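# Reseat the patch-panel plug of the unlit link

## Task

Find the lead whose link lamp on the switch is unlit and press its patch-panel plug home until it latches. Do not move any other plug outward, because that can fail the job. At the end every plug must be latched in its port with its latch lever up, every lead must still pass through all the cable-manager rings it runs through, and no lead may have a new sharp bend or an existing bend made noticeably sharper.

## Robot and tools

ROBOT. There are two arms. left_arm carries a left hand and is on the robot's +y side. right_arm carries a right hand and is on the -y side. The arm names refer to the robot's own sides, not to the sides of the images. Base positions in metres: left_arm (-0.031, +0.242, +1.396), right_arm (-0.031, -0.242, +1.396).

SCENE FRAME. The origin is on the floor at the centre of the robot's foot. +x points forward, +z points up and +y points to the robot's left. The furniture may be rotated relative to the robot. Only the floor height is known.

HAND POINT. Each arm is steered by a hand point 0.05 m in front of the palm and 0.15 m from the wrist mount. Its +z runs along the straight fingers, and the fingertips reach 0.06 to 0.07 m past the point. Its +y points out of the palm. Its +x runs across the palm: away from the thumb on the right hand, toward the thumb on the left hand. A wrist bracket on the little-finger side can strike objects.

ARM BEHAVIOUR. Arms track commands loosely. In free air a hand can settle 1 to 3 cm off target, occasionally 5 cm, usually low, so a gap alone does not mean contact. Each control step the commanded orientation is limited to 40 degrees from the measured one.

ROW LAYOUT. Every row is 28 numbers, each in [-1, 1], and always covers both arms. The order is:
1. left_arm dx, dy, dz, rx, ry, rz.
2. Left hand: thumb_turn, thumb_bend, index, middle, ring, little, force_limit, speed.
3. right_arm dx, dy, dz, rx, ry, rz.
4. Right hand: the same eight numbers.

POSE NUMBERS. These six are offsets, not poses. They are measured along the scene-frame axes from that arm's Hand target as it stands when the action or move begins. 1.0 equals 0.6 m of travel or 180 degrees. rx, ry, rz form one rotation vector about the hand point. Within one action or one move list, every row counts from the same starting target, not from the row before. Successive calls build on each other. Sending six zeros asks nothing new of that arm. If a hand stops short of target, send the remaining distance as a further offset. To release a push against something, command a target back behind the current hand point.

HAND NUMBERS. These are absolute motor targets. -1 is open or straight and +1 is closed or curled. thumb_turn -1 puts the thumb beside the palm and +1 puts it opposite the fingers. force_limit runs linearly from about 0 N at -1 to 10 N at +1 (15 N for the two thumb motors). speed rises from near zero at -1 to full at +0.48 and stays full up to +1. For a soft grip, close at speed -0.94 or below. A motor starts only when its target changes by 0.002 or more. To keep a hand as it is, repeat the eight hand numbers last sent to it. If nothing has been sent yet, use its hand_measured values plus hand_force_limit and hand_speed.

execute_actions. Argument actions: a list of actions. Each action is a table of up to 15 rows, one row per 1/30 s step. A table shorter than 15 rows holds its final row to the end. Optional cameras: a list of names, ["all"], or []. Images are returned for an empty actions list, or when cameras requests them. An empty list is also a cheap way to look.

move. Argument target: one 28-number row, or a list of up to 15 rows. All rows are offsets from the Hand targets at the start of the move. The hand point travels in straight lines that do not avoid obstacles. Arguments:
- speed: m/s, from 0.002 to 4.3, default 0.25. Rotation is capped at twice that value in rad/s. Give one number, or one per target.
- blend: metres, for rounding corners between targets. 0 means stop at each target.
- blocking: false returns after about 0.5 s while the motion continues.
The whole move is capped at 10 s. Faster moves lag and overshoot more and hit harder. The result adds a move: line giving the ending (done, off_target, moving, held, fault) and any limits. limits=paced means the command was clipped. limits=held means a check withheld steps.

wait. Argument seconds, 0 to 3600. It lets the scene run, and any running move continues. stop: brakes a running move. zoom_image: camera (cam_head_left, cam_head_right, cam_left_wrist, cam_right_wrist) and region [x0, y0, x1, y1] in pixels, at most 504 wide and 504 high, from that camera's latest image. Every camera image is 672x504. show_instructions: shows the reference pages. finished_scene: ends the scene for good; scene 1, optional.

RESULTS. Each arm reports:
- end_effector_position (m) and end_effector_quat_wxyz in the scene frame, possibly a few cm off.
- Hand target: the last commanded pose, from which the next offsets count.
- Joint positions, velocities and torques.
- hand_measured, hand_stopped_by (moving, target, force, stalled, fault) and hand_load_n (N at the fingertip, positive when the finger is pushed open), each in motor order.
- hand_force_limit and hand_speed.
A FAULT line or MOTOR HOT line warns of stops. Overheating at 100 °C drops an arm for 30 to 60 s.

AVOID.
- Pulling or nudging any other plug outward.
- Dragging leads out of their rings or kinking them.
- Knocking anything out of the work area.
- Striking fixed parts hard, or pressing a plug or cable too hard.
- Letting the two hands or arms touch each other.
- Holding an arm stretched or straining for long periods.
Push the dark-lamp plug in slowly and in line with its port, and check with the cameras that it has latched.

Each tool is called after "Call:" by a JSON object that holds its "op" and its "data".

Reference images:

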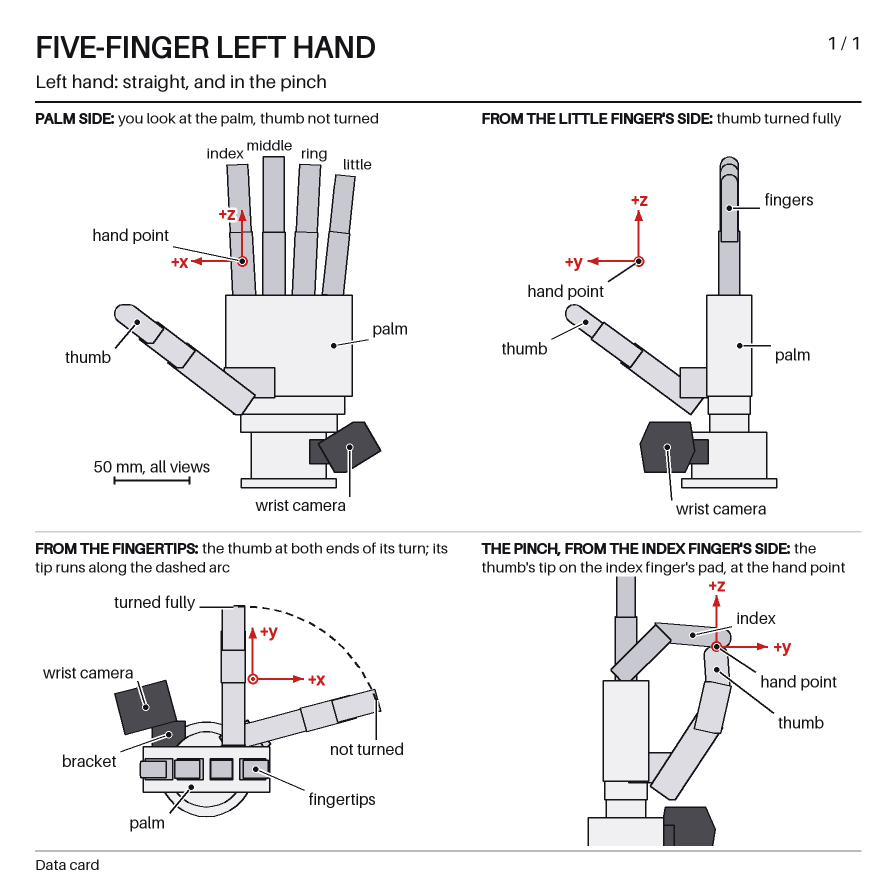

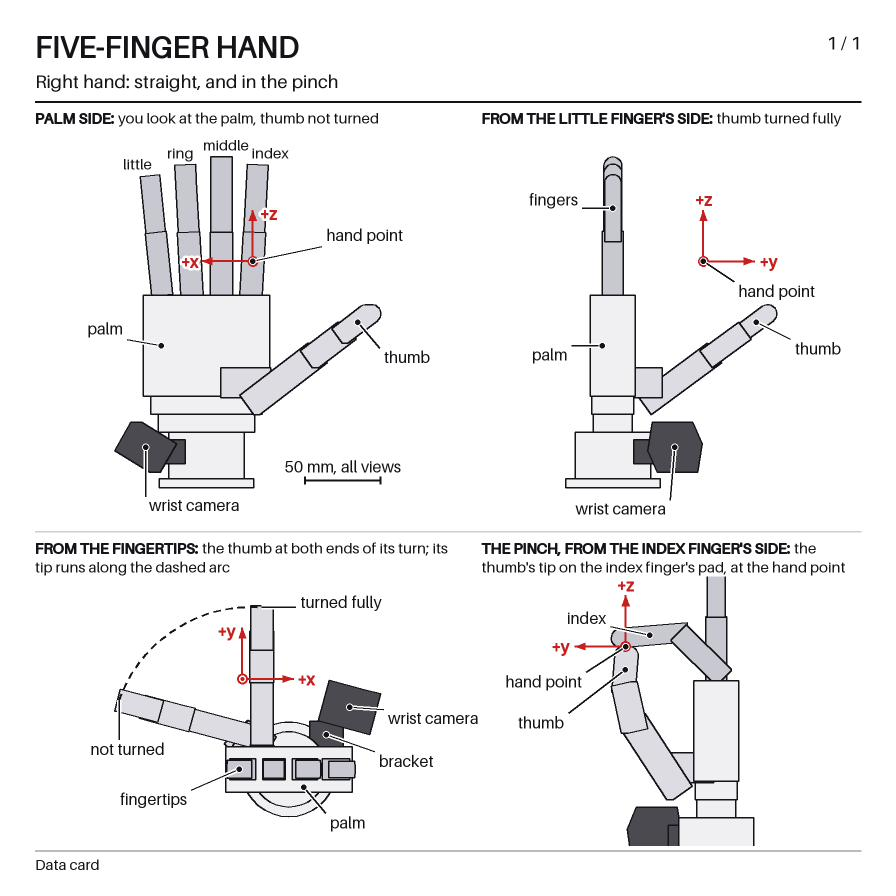

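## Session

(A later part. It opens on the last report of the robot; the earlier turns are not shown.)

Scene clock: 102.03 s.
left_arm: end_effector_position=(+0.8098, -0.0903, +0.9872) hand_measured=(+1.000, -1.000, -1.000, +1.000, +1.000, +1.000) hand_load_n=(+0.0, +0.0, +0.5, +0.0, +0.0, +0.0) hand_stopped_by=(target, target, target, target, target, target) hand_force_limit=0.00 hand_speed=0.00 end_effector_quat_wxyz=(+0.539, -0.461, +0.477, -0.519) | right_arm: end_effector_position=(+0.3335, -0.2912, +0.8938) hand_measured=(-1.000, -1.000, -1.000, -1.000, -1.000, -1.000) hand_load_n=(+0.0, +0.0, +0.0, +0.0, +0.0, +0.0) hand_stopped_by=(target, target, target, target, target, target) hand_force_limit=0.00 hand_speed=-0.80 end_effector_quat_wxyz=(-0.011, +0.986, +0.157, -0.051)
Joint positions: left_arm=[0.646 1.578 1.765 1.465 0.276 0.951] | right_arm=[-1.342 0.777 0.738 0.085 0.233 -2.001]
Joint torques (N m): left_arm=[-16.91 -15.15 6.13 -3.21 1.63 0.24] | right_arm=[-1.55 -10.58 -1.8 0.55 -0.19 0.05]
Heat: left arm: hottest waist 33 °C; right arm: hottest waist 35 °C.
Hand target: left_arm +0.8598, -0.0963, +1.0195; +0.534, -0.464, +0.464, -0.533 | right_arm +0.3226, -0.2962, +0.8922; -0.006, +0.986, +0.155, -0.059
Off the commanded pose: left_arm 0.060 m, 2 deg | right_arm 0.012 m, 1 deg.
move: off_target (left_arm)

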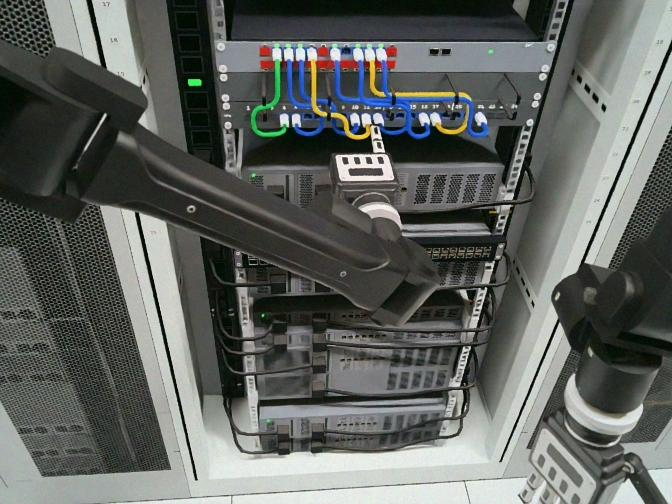

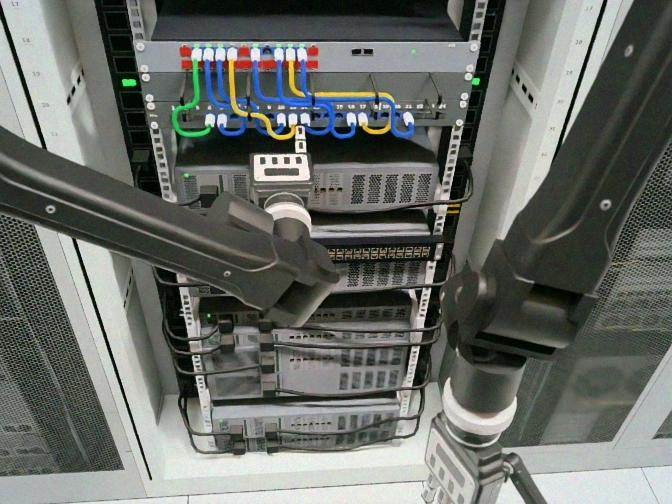

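Call:
{"op": "move", "data": {"target": [0.0167,0.001,0.006,0,0,0,1,-1,-1,1,1,1,0,0,0,0,0,0,0,0,-1,-1,-1,-1,-1,-1,0,-0.8], "speed": 0.02, "cameras": ["cam_head_left","cam_head_right"]}}

Call:
{"op": "zoom_image", "data": {"camera": "cam_head_left", "region": [355, 110, 385, 140]}}

Call:
{"op": "zoom_image", "data": {"camera": "cam_head_right", "region": [280, 110, 310, 140]}}

Call:
{"op": "zoom_image", "data": {"camera": "cam_head_left", "region": [255, 30, 405, 80]}}

Scene clock: 102.97 s.
left_arm: end_effector_position=(+0.8109, -0.0897, +0.9877) hand_measured=(+1.000, -1.000, -1.000, +1.000, +1.000, +1.000) hand_load_n=(+0.0, +0.0, +0.5, +0.0, +0.0, +0.5) hand_stopped_by=(target, target, target, target, target, target) hand_force_limit=0.00 hand_speed=0.00 end_effector_quat_wxyz=(+0.540, -0.460, +0.478, -0.518) | right_arm: end_effector_position=(+0.3335, -0.2912, +0.8938) hand_measured=(-1.000, -1.000, -1.000, -1.000, -1.000, -1.000) hand_load_n=(+0.0, +0.0, +0.0, +0.0, +0.0, +0.0) hand_stopped_by=(target, target, target, target, target, target) hand_force_limit=0.00 hand_speed=-0.80 end_effector_quat_wxyz=(-0.011, +0.986, +0.157, -0.051)
Joint positions: left_arm=[0.644 1.576 1.765 1.461 0.276 0.956] | right_arm=[-1.342 0.777 0.738 0.085 0.233 -2.001]
Joint torques (N m): left_arm=[-16.73 -15.62 7.02 -3.82 1.67 0.23] | right_arm=[-1.55 -10.58 -1.83 0.58 -0.19 0.05]
Heat: left arm: hottest waist 33 °C; right arm: hottest waist 35 °C.
Hand target: left_arm +0.8698, -0.0956, +1.0231; +0.534, -0.464, +0.464, -0.533 | right_arm +0.3226, -0.2962, +0.8922; -0.006, +0.986, +0.155, -0.059
Off the commanded pose: left_arm 0.069 m, 3 deg | right_arm 0.012 m, 1 deg.
move: off_target (left_arm)

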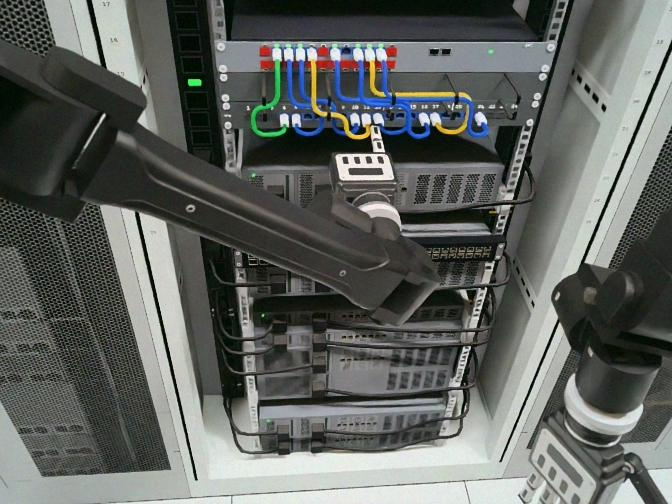

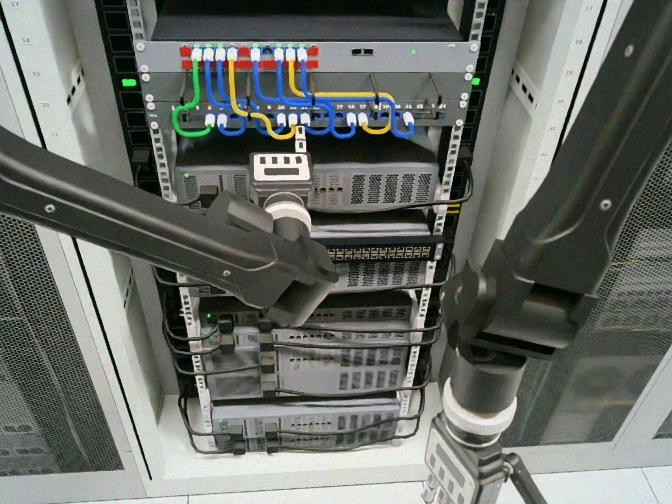

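Scaled by 16.800 from the camera's image (finer frame: 960x720).

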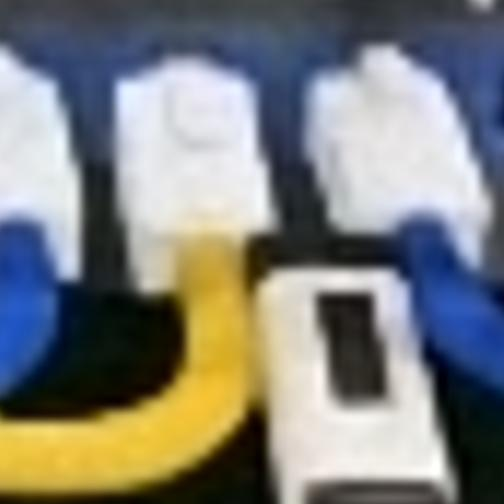

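Scaled by 16.800 from the camera's image (finer frame: 960x720).

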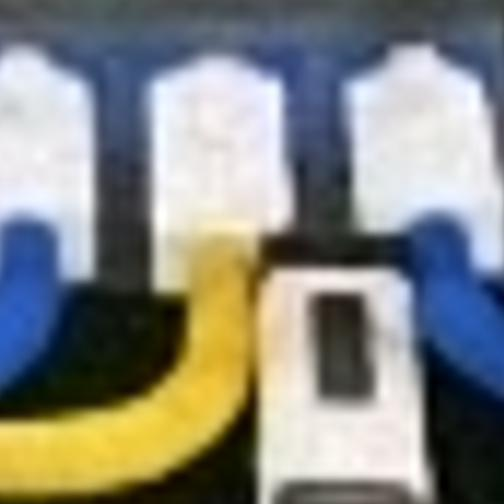

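Scaled by 3.360 from the camera's image (finer frame: 960x720).

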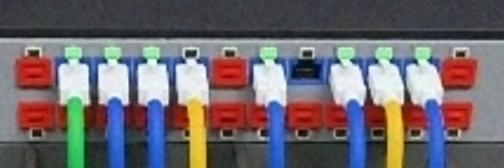

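Call:
{"op": "move", "data": {"target": [0.0167,0.001,0.005,0,0,0,1,-1,-1,1,1,1,0,0,0,0,0,0,0,0,-1,-1,-1,-1,-1,-1,0,-0.8], "speed": 0.02, "cameras": ["cam_head_left","cam_head_right"]}}

Call:
{"op": "zoom_image", "data": {"camera": "cam_head_left", "region": [355, 110, 385, 140]}}

Call:
{"op": "zoom_image", "data": {"camera": "cam_head_right", "region": [280, 110, 310, 140]}}

Call:
{"op": "zoom_image", "data": {"camera": "cam_head_left", "region": [255, 30, 405, 80]}}

Scene clock: 103.83 s.
left_arm: end_effector_position=(+0.8118, -0.0892, +0.9883) hand_measured=(+1.000, -1.000, -1.000, +1.000, +1.000, +1.000) hand_load_n=(+0.0, +0.0, +0.5, +0.0, +0.0, +0.0) hand_stopped_by=(target, target, target, target, target, target) hand_force_limit=0.00 hand_speed=0.00 end_effector_quat_wxyz=(+0.540, -0.459, +0.479, -0.517) | right_arm: end_effector_position=(+0.3335, -0.2912, +0.8938) hand_measured=(-1.000, -1.000, -1.000, -1.000, -1.000, -1.000) hand_load_n=(+0.0, +0.0, +0.0, +0.0, +0.0, +0.0) hand_stopped_by=(target, target, target, target, target, target) hand_force_limit=0.00 hand_speed=-0.80 end_effector_quat_wxyz=(-0.011, +0.986, +0.157, -0.051)
Joint positions: left_arm=[0.643 1.574 1.765 1.458 0.276 0.961] | right_arm=[-1.342 0.777 0.738 0.085 0.233 -2.001]
Joint torques (N m): left_arm=[-17.61 -16.03 8.01 -4.34 1.7 0.27] | right_arm=[-1.67 -10.52 -1.83 0.59 -0.2 0.04]
Heat: left arm: hottest waist 33 °C; right arm: hottest waist 35 °C.
Hand target: left_arm +0.8799, -0.0949, +1.0261; +0.534, -0.464, +0.464, -0.533 | right_arm +0.3226, -0.2962, +0.8922; -0.006, +0.986, +0.155, -0.059
Off the commanded pose: left_arm 0.078 m, 3 deg | right_arm 0.012 m, 1 deg.
move: off_target (left_arm)

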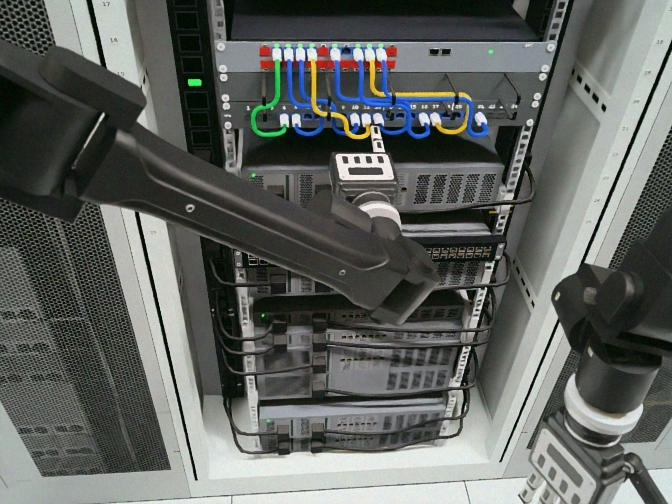

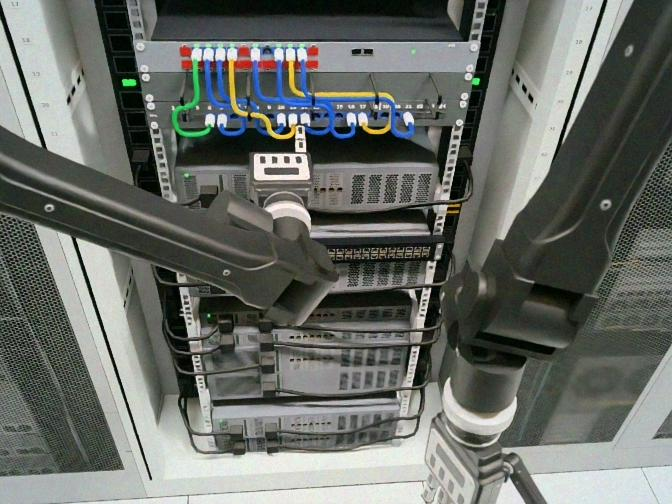

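Scaled by 16.800 from the camera's image (finer frame: 960x720).

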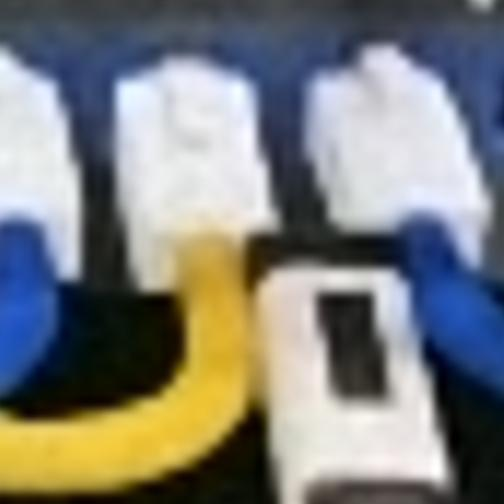

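Scaled by 16.800 from the camera's image (finer frame: 960x720).

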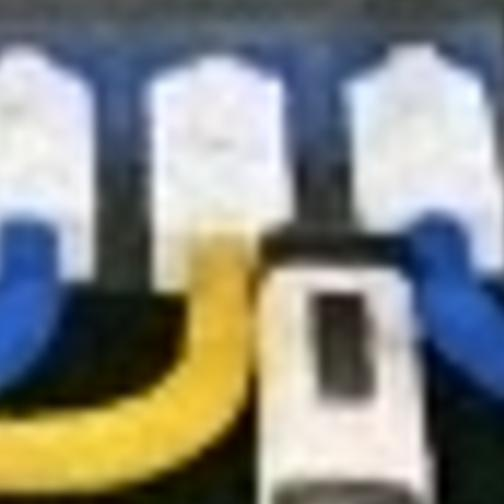

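Scaled by 3.360 from the camera's image (finer frame: 960x720).

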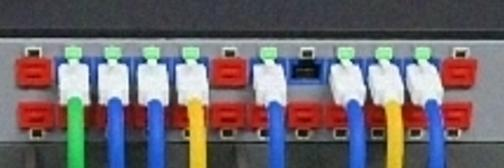

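Call:
{"op": "move", "data": {"target": [0.0167,0.001,0.005,0,0,0,1,-1,-1,1,1,1,0,0,0,0,0,0,0,0,-1,-1,-1,-1,-1,-1,0,-0.8], "speed": 0.02, "cameras": ["cam_head_left","cam_head_right"]}}

Call:
{"op": "zoom_image", "data": {"camera": "cam_head_left", "region": [355, 110, 385, 140]}}

Call:
{"op": "zoom_image", "data": {"camera": "cam_head_right", "region": [280, 110, 310, 140]}}

Scene clock: 104.70 s.
left_arm: end_effector_position=(+0.8125, -0.0888, +0.9887) hand_measured=(+1.000, -1.000, -1.000, +1.000, +1.000, +1.000) hand_load_n=(+0.0, +0.0, +0.5, +0.0, +0.0, +0.0) hand_stopped_by=(target, target, target, target, target, target) hand_force_limit=0.00 hand_speed=0.00 end_effector_quat_wxyz=(+0.541, -0.459, +0.480, -0.516) | right_arm: end_effector_position=(+0.3335, -0.2912, +0.8938) hand_measured=(-1.000, -1.000, -1.000, -1.000, -1.000, -1.000) hand_load_n=(+0.0, +0.0, +0.0, +0.0, +0.0, +0.0) hand_stopped_by=(target, target, target, target, target, target) hand_force_limit=0.00 hand_speed=-0.80 end_effector_quat_wxyz=(-0.011, +0.986, +0.157, -0.051)
Joint positions: left_arm=[0.643 1.573 1.765 1.456 0.276 0.964] | right_arm=[-1.342 0.777 0.738 0.085 0.233 -2.001]
Joint torques (N m): left_arm=[-18.73 -16.85 8.68 -4.98 1.71 0.34] | right_arm=[-1.67 -10.75 -1.85 0.59 -0.2 0.06]
Heat: left arm: hottest waist 33 °C; right arm: hottest waist 35 °C.
Hand target: left_arm +0.8899, -0.0943, +1.0291; +0.534, -0.464, +0.464, -0.533 | right_arm +0.3226, -0.2962, +0.8922; -0.006, +0.986, +0.155, -0.059
Off the commanded pose: left_arm 0.088 m, 3 deg | right_arm 0.012 m, 1 deg.
move: off_target (left_arm)

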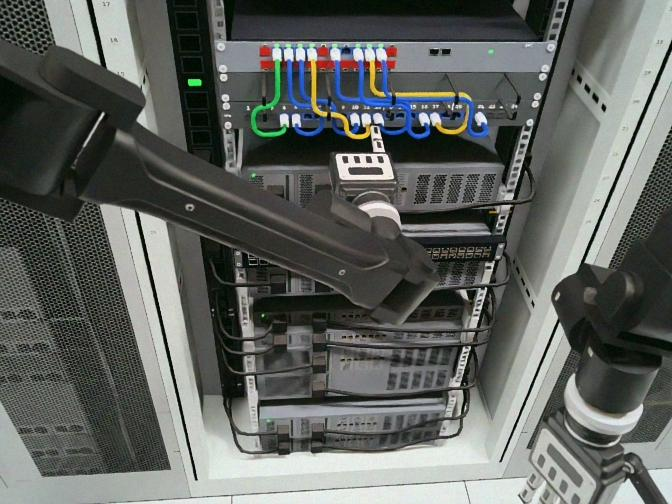

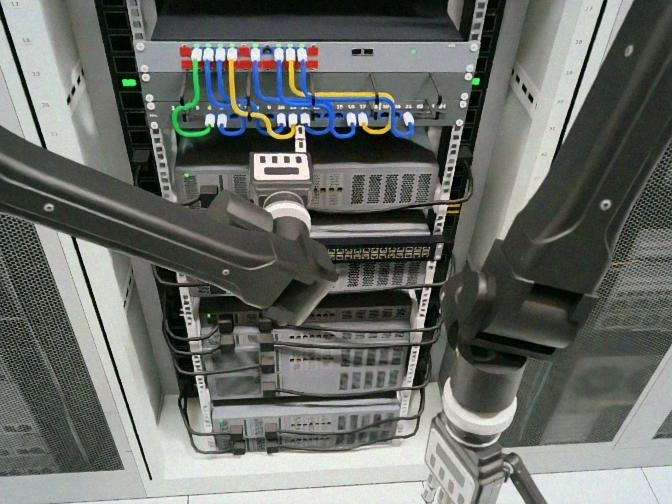

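Scaled by 16.800 from the camera's image (finer frame: 960x720).

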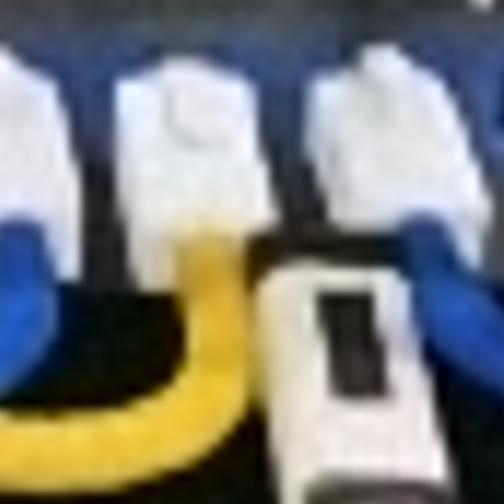

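Scaled by 16.800 from the camera's image (finer frame: 960x720).

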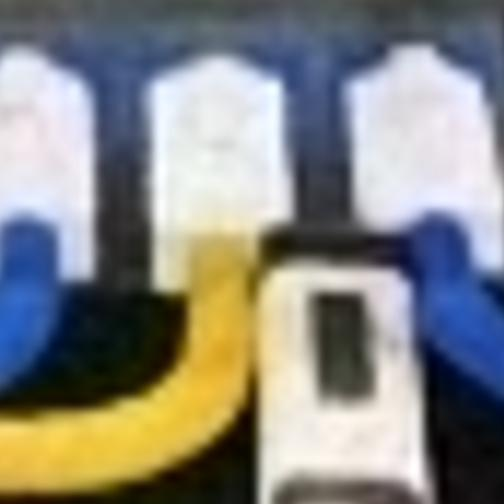

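Call:
{"op": "move", "data": {"target": [-0.138,-0.011,-0.0445,0,0,0,1,-1,-1,1,1,1,0,0,0,0,0,0,0,0,-1,-1,-1,-1,-1,-1,0,-0.8], "speed": 0.06, "cameras": ["cam_head_left","cam_head_right"]}}

Call:
{"op": "zoom_image", "data": {"camera": "cam_head_left", "region": [355, 110, 385, 140]}}

Call:
{"op": "zoom_image", "data": {"camera": "cam_head_left", "region": [255, 30, 405, 80]}}

Scene clock: 106.63 s.
left_arm: end_effector_position=(+0.8073, -0.0896, +0.9892) hand_measured=(+1.000, -1.000, -1.000, +1.000, +1.000, +1.000) hand_load_n=(+0.0, +0.0, -2.5, +0.0, +0.0, +0.0) hand_stopped_by=(target, target, target, target, target, target) hand_force_limit=0.00 hand_speed=0.00 end_effector_quat_wxyz=(+0.544, -0.460, +0.477, -0.515) | right_arm: end_effector_position=(+0.3335, -0.2912, +0.8938) hand_measured=(-1.000, -1.000, -1.000, -1.000, -1.000, -1.000) hand_load_n=(+0.0, +0.0, +0.0, +0.0, +0.0, +0.0) hand_stopped_by=(target, target, target, target, target, target) hand_force_limit=0.00 hand_speed=-0.80 end_effector_quat_wxyz=(-0.011, +0.986, +0.157, -0.051)
Joint positions: left_arm=[0.643 1.577 1.755 1.479 0.275 0.963] | right_arm=[-1.342 0.777 0.738 0.085 0.233 -2.001]
Joint torques (N m): left_arm=[-12.92 -12.28 0.21 1.25 1.52 -0.19] | right_arm=[-1.67 -10.64 -1.87 0.58 -0.19 0.04]
Heat: left arm: hottest waist 33 °C; right arm: hottest waist 35 °C.
Hand target: left_arm +0.8071, -0.1009, +1.0025; +0.534, -0.464, +0.464, -0.533 | right_arm +0.3226, -0.2962, +0.8922; -0.006, +0.986, +0.155, -0.059
Off the commanded pose: left_arm 0.017 m, 3 deg | right_arm 0.012 m, 1 deg.
move: off_target (left_arm)

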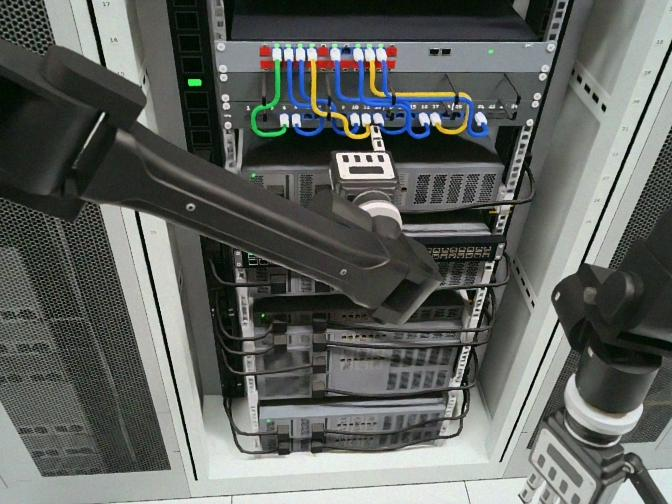

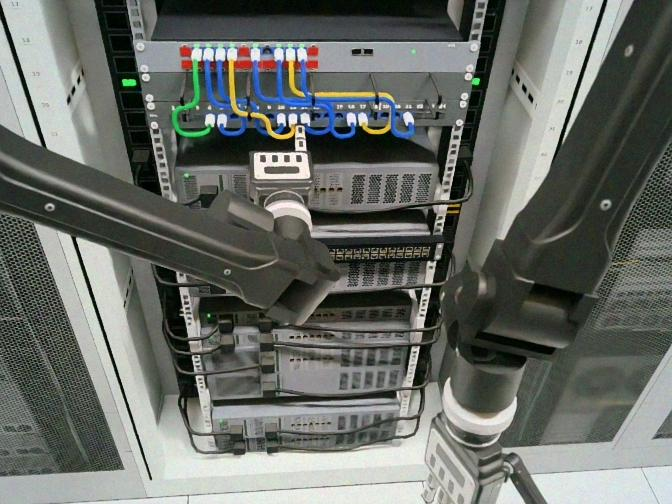

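Scaled by 16.800 from the camera's image (finer frame: 960x720).

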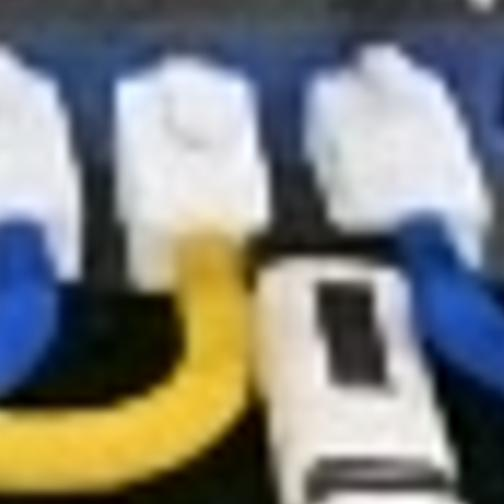

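Scaled by 3.360 from the camera's image (finer frame: 960x720).

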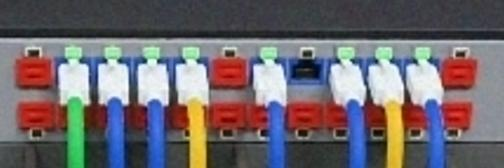

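Call:
{"op": "move", "data": {"target": [-0.025,0.003,-0.003,0,0,0,1,-1,-1,1,1,1,0,0,0,0,0,0,0,0,-1,-1,-1,-1,-1,-1,0,-0.8], "speed": 0.03, "cameras": ["cam_head_left","cam_head_right"]}}

Call:
{"op": "zoom_image", "data": {"camera": "cam_head_left", "region": [350, 100, 410, 160]}}

Scene clock: 110.43 s.
left_arm: end_effector_position=(+0.7933, -0.0953, +0.9940) hand_measured=(+1.000, -1.000, -1.000, +1.000, +1.000, +1.000) hand_load_n=(+0.5, +0.0, +0.0, +0.0, +0.0, +0.0) hand_stopped_by=(target, target, target, target, target, target) hand_force_limit=0.00 hand_speed=0.00 end_effector_quat_wxyz=(+0.537, -0.458, +0.473, -0.527) | right_arm: end_effector_position=(+0.3335, -0.2912, +0.8938) hand_measured=(-1.000, -1.000, -1.000, -1.000, -1.000, -1.000) hand_load_n=(+0.0, +0.0, +0.0, +0.0, +0.0, +0.0) hand_stopped_by=(target, target, target, target, target, target) hand_force_limit=0.00 hand_speed=-0.80 end_effector_quat_wxyz=(-0.011, +0.986, +0.157, -0.051)
Joint positions: left_arm=[0.643 1.57 1.709 1.512 0.293 0.943] | right_arm=[-1.342 0.777 0.738 0.085 0.233 -2.001]
Joint torques (N m): left_arm=[-11.81 -12.16 0.09 1.32 0.74 -0.17] | right_arm=[-1.55 -10.52 -1.83 0.54 -0.2 0.05]
Heat: left arm: hottest waist 33 °C; right arm: hottest waist 35 °C.
Hand target: left_arm +0.7920, -0.0991, +1.0006; +0.534, -0.464, +0.464, -0.533 | right_arm +0.3226, -0.2962, +0.8922; -0.006, +0.986, +0.155, -0.059
Off the commanded pose: left_arm 0.008 m, 1 deg | right_arm 0.012 m, 1 deg.
move: done

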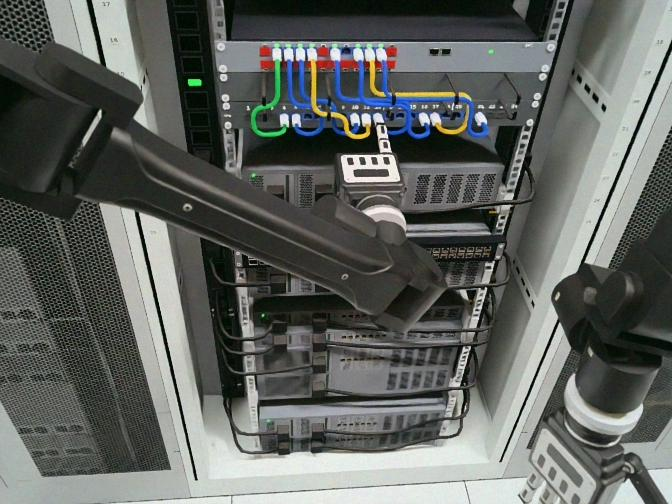

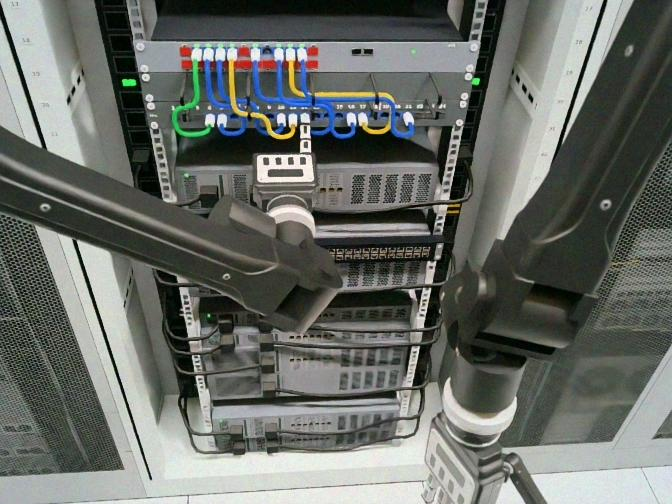

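Scaled by 8.400 from the camera's image (finer frame: 960x720).

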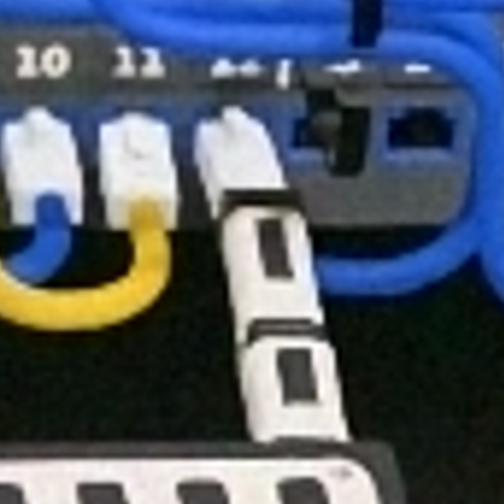

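Call:
{"op": "move", "data": {"target": [-0.13,0.0,-0.003,0,0,0,1,-1,-1,1,1,1,0,0,0,0,0,0,0,0,-1,-1,-1,-1,-1,-1,0,-0.8], "speed": 0.06, "cameras": ["cam_head_left","cam_head_right"]}}

Call:
{"op": "zoom_image", "data": {"camera": "cam_head_left", "region": [240, 30, 500, 160]}}

Call:
{"op": "zoom_image", "data": {"camera": "cam_head_left", "region": [340, 95, 400, 155]}}

Call:
{"op": "zoom_image", "data": {"camera": "cam_head_right", "region": [265, 95, 325, 155]}}

Scene clock: 112.40 s.
left_arm: end_effector_position=(+0.7116, -0.1138, +0.9988) hand_measured=(+1.000, -1.000, -1.000, +1.000, +1.000, +1.000) hand_load_n=(+0.0, +0.0, +0.0, +0.0, +0.0, +0.0) hand_stopped_by=(target, target, target, target, target, target) hand_force_limit=0.00 hand_speed=0.00 end_effector_quat_wxyz=(+0.475, -0.461, +0.515, -0.545) | right_arm: end_effector_position=(+0.3335, -0.2912, +0.8938) hand_measured=(-1.000, -1.000, -1.000, -1.000, -1.000, -1.000) hand_load_n=(+0.0, +0.0, +0.0, +0.0, +0.0, +0.0) hand_stopped_by=(target, target, target, target, target, target) hand_force_limit=0.00 hand_speed=-0.80 end_effector_quat_wxyz=(-0.011, +0.986, +0.157, -0.051)
Joint positions: left_arm=[0.643 1.487 1.421 1.566 0.291 0.937] | right_arm=[-1.342 0.777 0.738 0.085 0.233 -2.001]
Joint torques (N m): left_arm=[-8.76 -11.99 -1.21 1.77 0.62 -0.02] | right_arm=[-1.79 -10.52 -1.8 0.57 -0.19 0.06]
Heat: left arm: hottest waist 33 °C; right arm: hottest waist 35 °C.
Hand target: left_arm +0.7140, -0.0992, +0.9988; +0.534, -0.464, +0.464, -0.533 | right_arm +0.3226, -0.2962, +0.8922; -0.006, +0.986, +0.155, -0.059
Off the commanded pose: left_arm 0.015 m, 9 deg | right_arm 0.012 m, 1 deg.
joint sent to its limit (left arm) — joint 4 (wrist pitch), upper limit. The joint targets are off in orientation, not in position.
move: off_target (left_arm)

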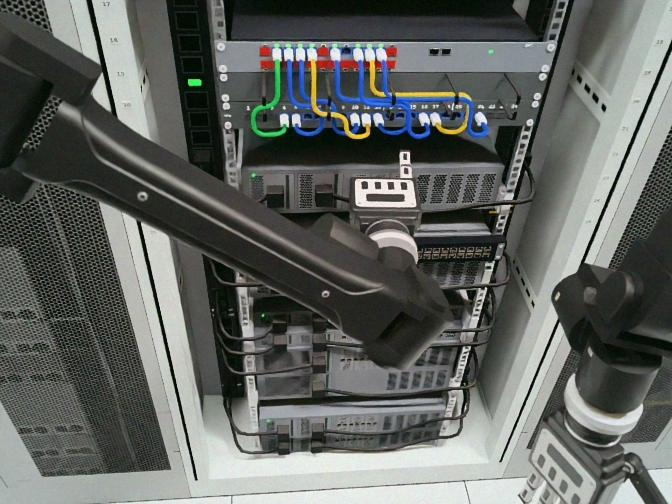

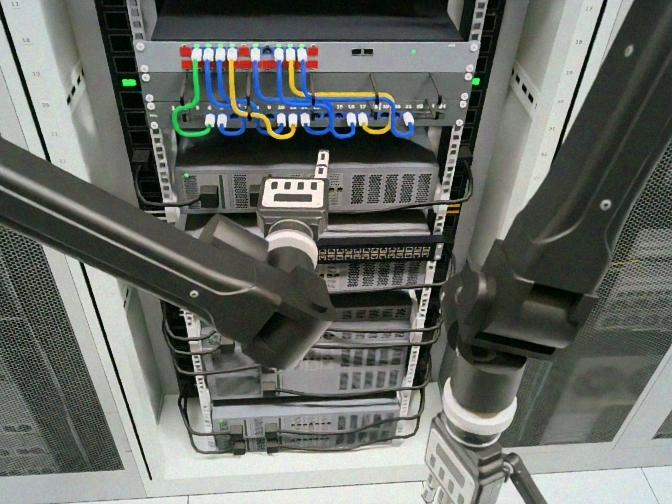

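Scaled by 1.938 from the camera's image (finer frame: 960x720).

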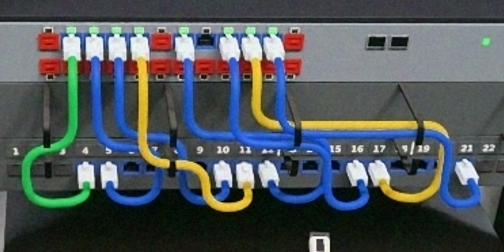

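Scaled by 8.400 from the camera's image (finer frame: 960x720).

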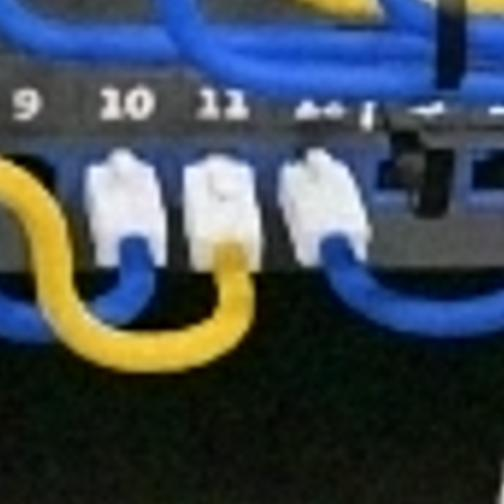

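Scaled by 8.400 from the camera's image (finer frame: 960x720).

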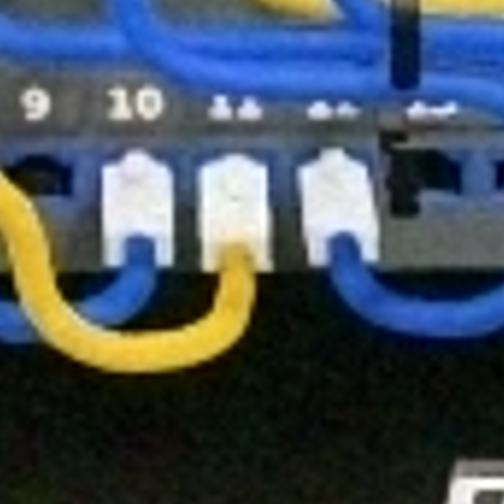

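Call:
{"op": "zoom_image", "data": {"camera": "cam_head_left", "region": [345, 108, 385, 138]}}

Call:
{"op": "zoom_image", "data": {"camera": "cam_head_left", "region": [410, 108, 450, 138]}}

Call:
{"op": "zoom_image", "data": {"camera": "cam_head_left", "region": [270, 108, 310, 138]}}

Call:
{"op": "zoom_image", "data": {"camera": "cam_head_right", "region": [272, 108, 312, 138]}}

Scaled by 12.600 from the camera's image (finer frame: 960x720).

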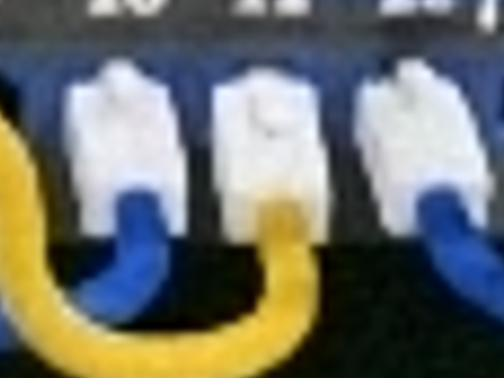

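Scaled by 12.600 from the camera's image (finer frame: 960x720).

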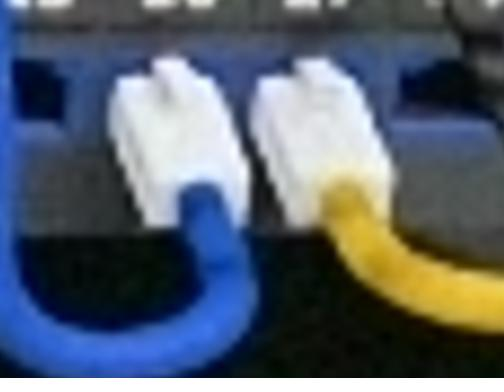

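Scaled by 12.600 from the camera's image (finer frame: 960x720).

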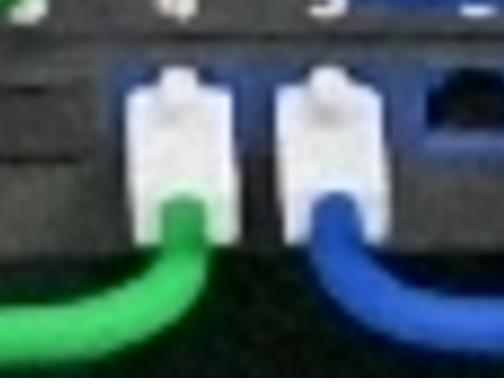

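Scaled by 12.600 from the camera's image (finer frame: 960x720).

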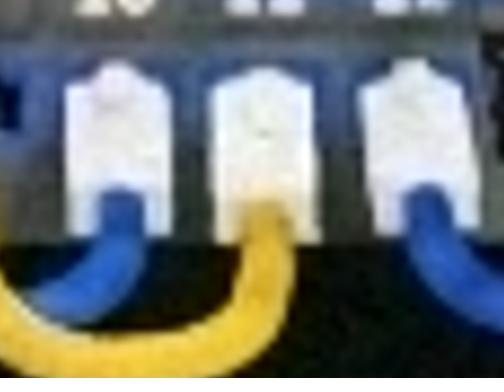

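Call:
{"op": "move", "data": {"target": [[0.0527,0.0082,-0.0315,0,0,0,1,-1,-1,1,1,1,0,0,0,0,0,0,0,0,-1,-1,-1,-1,-1,-1,0,-0.8],[0.1125,0.0123,-0.0142,0,0,0,1,-1,-1,1,1,1,0,0,0,0,0,0,0,0,-1,-1,-1,-1,-1,-1,0,-0.8],[0.1128,0.0037,-0.014,0,0,0,1,-1,-1,1,1,1,0,0,0,0,0,0,0,0,-1,-1,-1,-1,-1,-1,0,-0.8]], "speed": 0.05, "cameras": ["cam_head_left","cam_head_right"]}}

Call:
{"op": "zoom_image", "data": {"camera": "cam_head_left", "region": [350, 100, 410, 160]}}

Call:
{"op": "zoom_image", "data": {"camera": "cam_head_right", "region": [270, 100, 330, 160]}}

Scene clock: 117.00 s.
left_arm: end_effector_position=(+0.7815, -0.0858, +0.9877) hand_measured=(+1.000, -1.000, -1.000, +1.000, +1.000, +1.000) hand_load_n=(+0.0, +0.0, -0.5, +0.0, +0.0, +0.0) hand_stopped_by=(target, target, target, target, target, target) hand_force_limit=0.00 hand_speed=0.00 end_effector_quat_wxyz=(+0.542, -0.459, +0.466, -0.527) | right_arm: end_effector_position=(+0.3335, -0.2912, +0.8938) hand_measured=(-1.000, -1.000, -1.000, -1.000, -1.000, -1.000) hand_load_n=(+0.0, +0.0, +0.0, +0.0, +0.0, +0.0) hand_stopped_by=(target, target, target, target, target, target) hand_force_limit=0.00 hand_speed=-0.80 end_effector_quat_wxyz=(-0.011, +0.986, +0.157, -0.051)
Joint positions: left_arm=[0.671 1.571 1.683 1.566 0.29 0.905] | right_arm=[-1.342 0.777 0.738 0.085 0.233 -2.001]
Joint torques (N m): left_arm=[-12.22 -11.75 1.22 0.5 0.75 -0.05] | right_arm=[-1.49 -10.34 -1.84 0.57 -0.21 0.05]
Heat: left arm: hottest waist 33 °C; right arm: hottest waist 35 °C.
Hand target: left_arm +0.7817, -0.0969, +0.9904; +0.534, -0.464, +0.464, -0.533 | right_arm +0.3226, -0.2962, +0.8922; -0.006, +0.986, +0.155, -0.059
Off the commanded pose: left_arm 0.011 m, 1 deg | right_arm 0.012 m, 1 deg.
move: off_target (left_arm)

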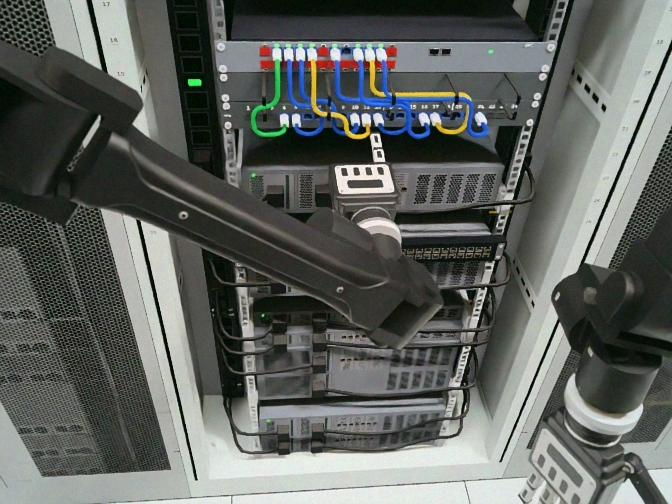

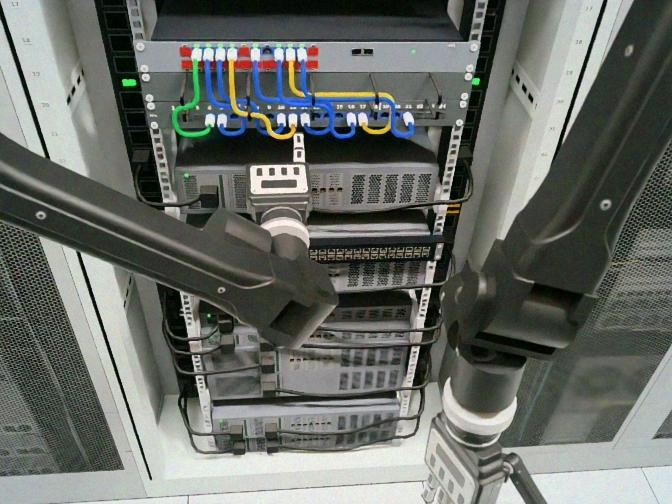

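Scaled by 8.400 from the camera's image (finer frame: 960x720).

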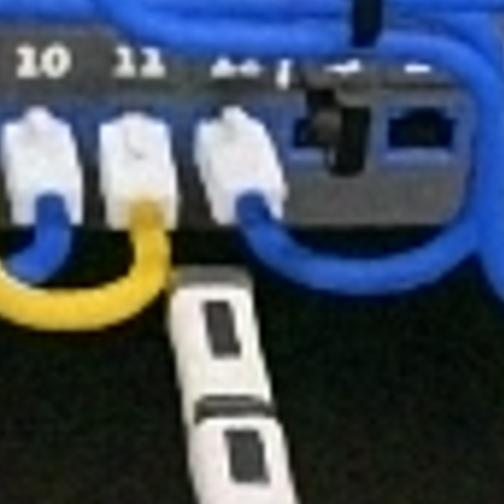

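Scaled by 8.400 from the camera's image (finer frame: 960x720).

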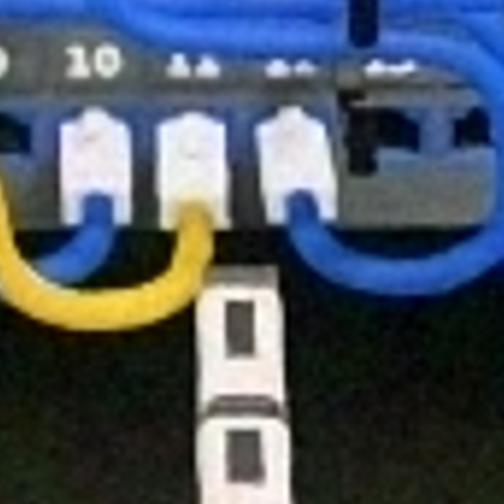

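Call:
{"op": "move", "data": {"target": [0.04,-0.0085,0.002,0,0,0,1,-1,-1,1,1,1,0,0,0,0,0,0,0,0,-1,-1,-1,-1,-1,-1,0,-0.8], "speed": 0.04, "cameras": ["cam_head_left","cam_head_right"]}}

Call:
{"op": "zoom_image", "data": {"camera": "cam_head_left", "region": [355, 110, 385, 140]}}

Call:
{"op": "zoom_image", "data": {"camera": "cam_head_right", "region": [280, 110, 310, 140]}}

Scene clock: 118.23 s.
left_arm: end_effector_position=(+0.8055, -0.0904, +0.9899) hand_measured=(+1.000, -1.000, -1.000, +1.000, +1.000, +1.000) hand_load_n=(+0.0, +0.0, +0.5, +0.0, +0.0, +0.0) hand_stopped_by=(target, target, target, target, target, target) hand_force_limit=0.00 hand_speed=0.00 end_effector_quat_wxyz=(+0.539, -0.463, +0.461, -0.531) | right_arm: end_effector_position=(+0.3335, -0.2912, +0.8938) hand_measured=(-1.000, -1.000, -1.000, -1.000, -1.000, -1.000) hand_load_n=(+0.0, +0.0, +0.0, +0.0, +0.0, +0.0) hand_stopped_by=(target, target, target, target, target, target) hand_force_limit=0.00 hand_speed=-0.80 end_effector_quat_wxyz=(-0.011, +0.986, +0.157, -0.051)
Joint positions: left_arm=[0.654 1.586 1.762 1.5 0.292 0.907] | right_arm=[-1.342 0.777 0.738 0.085 0.233 -2.001]
Joint torques (N m): left_arm=[-12.51 -11.22 1.62 0.32 0.74 0.12] | right_arm=[-1.79 -10.46 -1.81 0.58 -0.2 0.05]
Heat: left arm: hottest waist 33 °C; right arm: hottest waist 35 °C.
Hand target: left_arm +0.8056, -0.1022, +0.9916; +0.534, -0.464, +0.464, -0.533 | right_arm +0.3226, -0.2962, +0.8922; -0.006, +0.986, +0.155, -0.059
Off the commanded pose: left_arm 0.012 m, 1 deg | right_arm 0.012 m, 1 deg.
move: off_target (left_arm)

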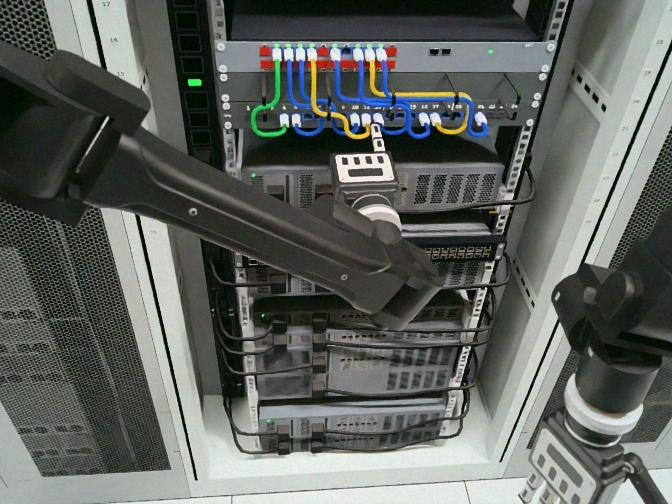

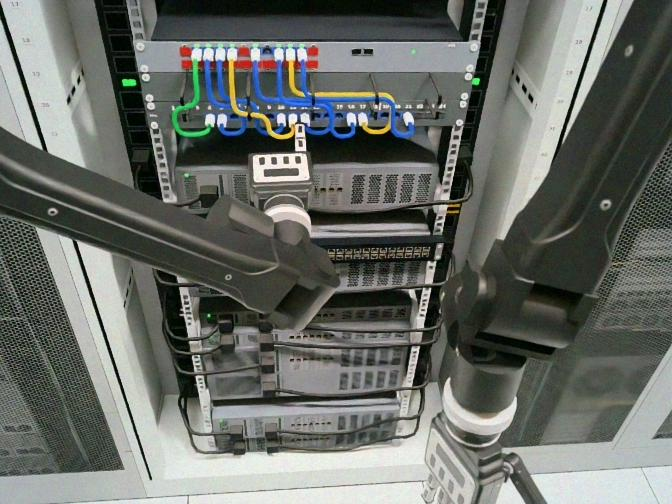

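Scaled by 16.800 from the camera's image (finer frame: 960x720).

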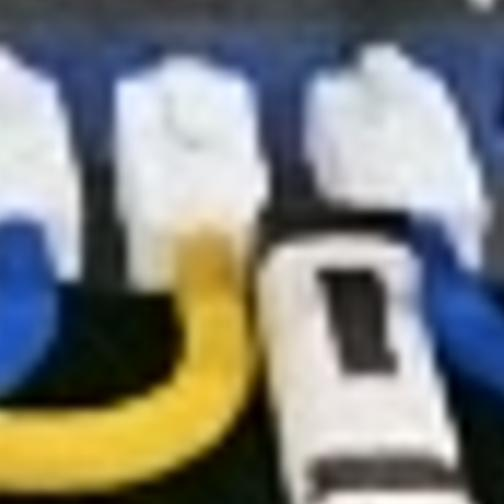

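Scaled by 16.800 from the camera's image (finer frame: 960x720).

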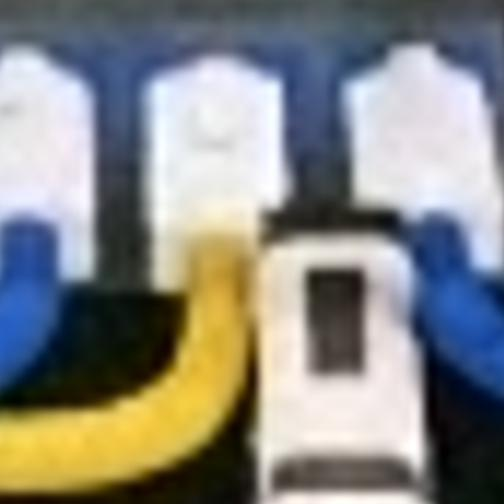

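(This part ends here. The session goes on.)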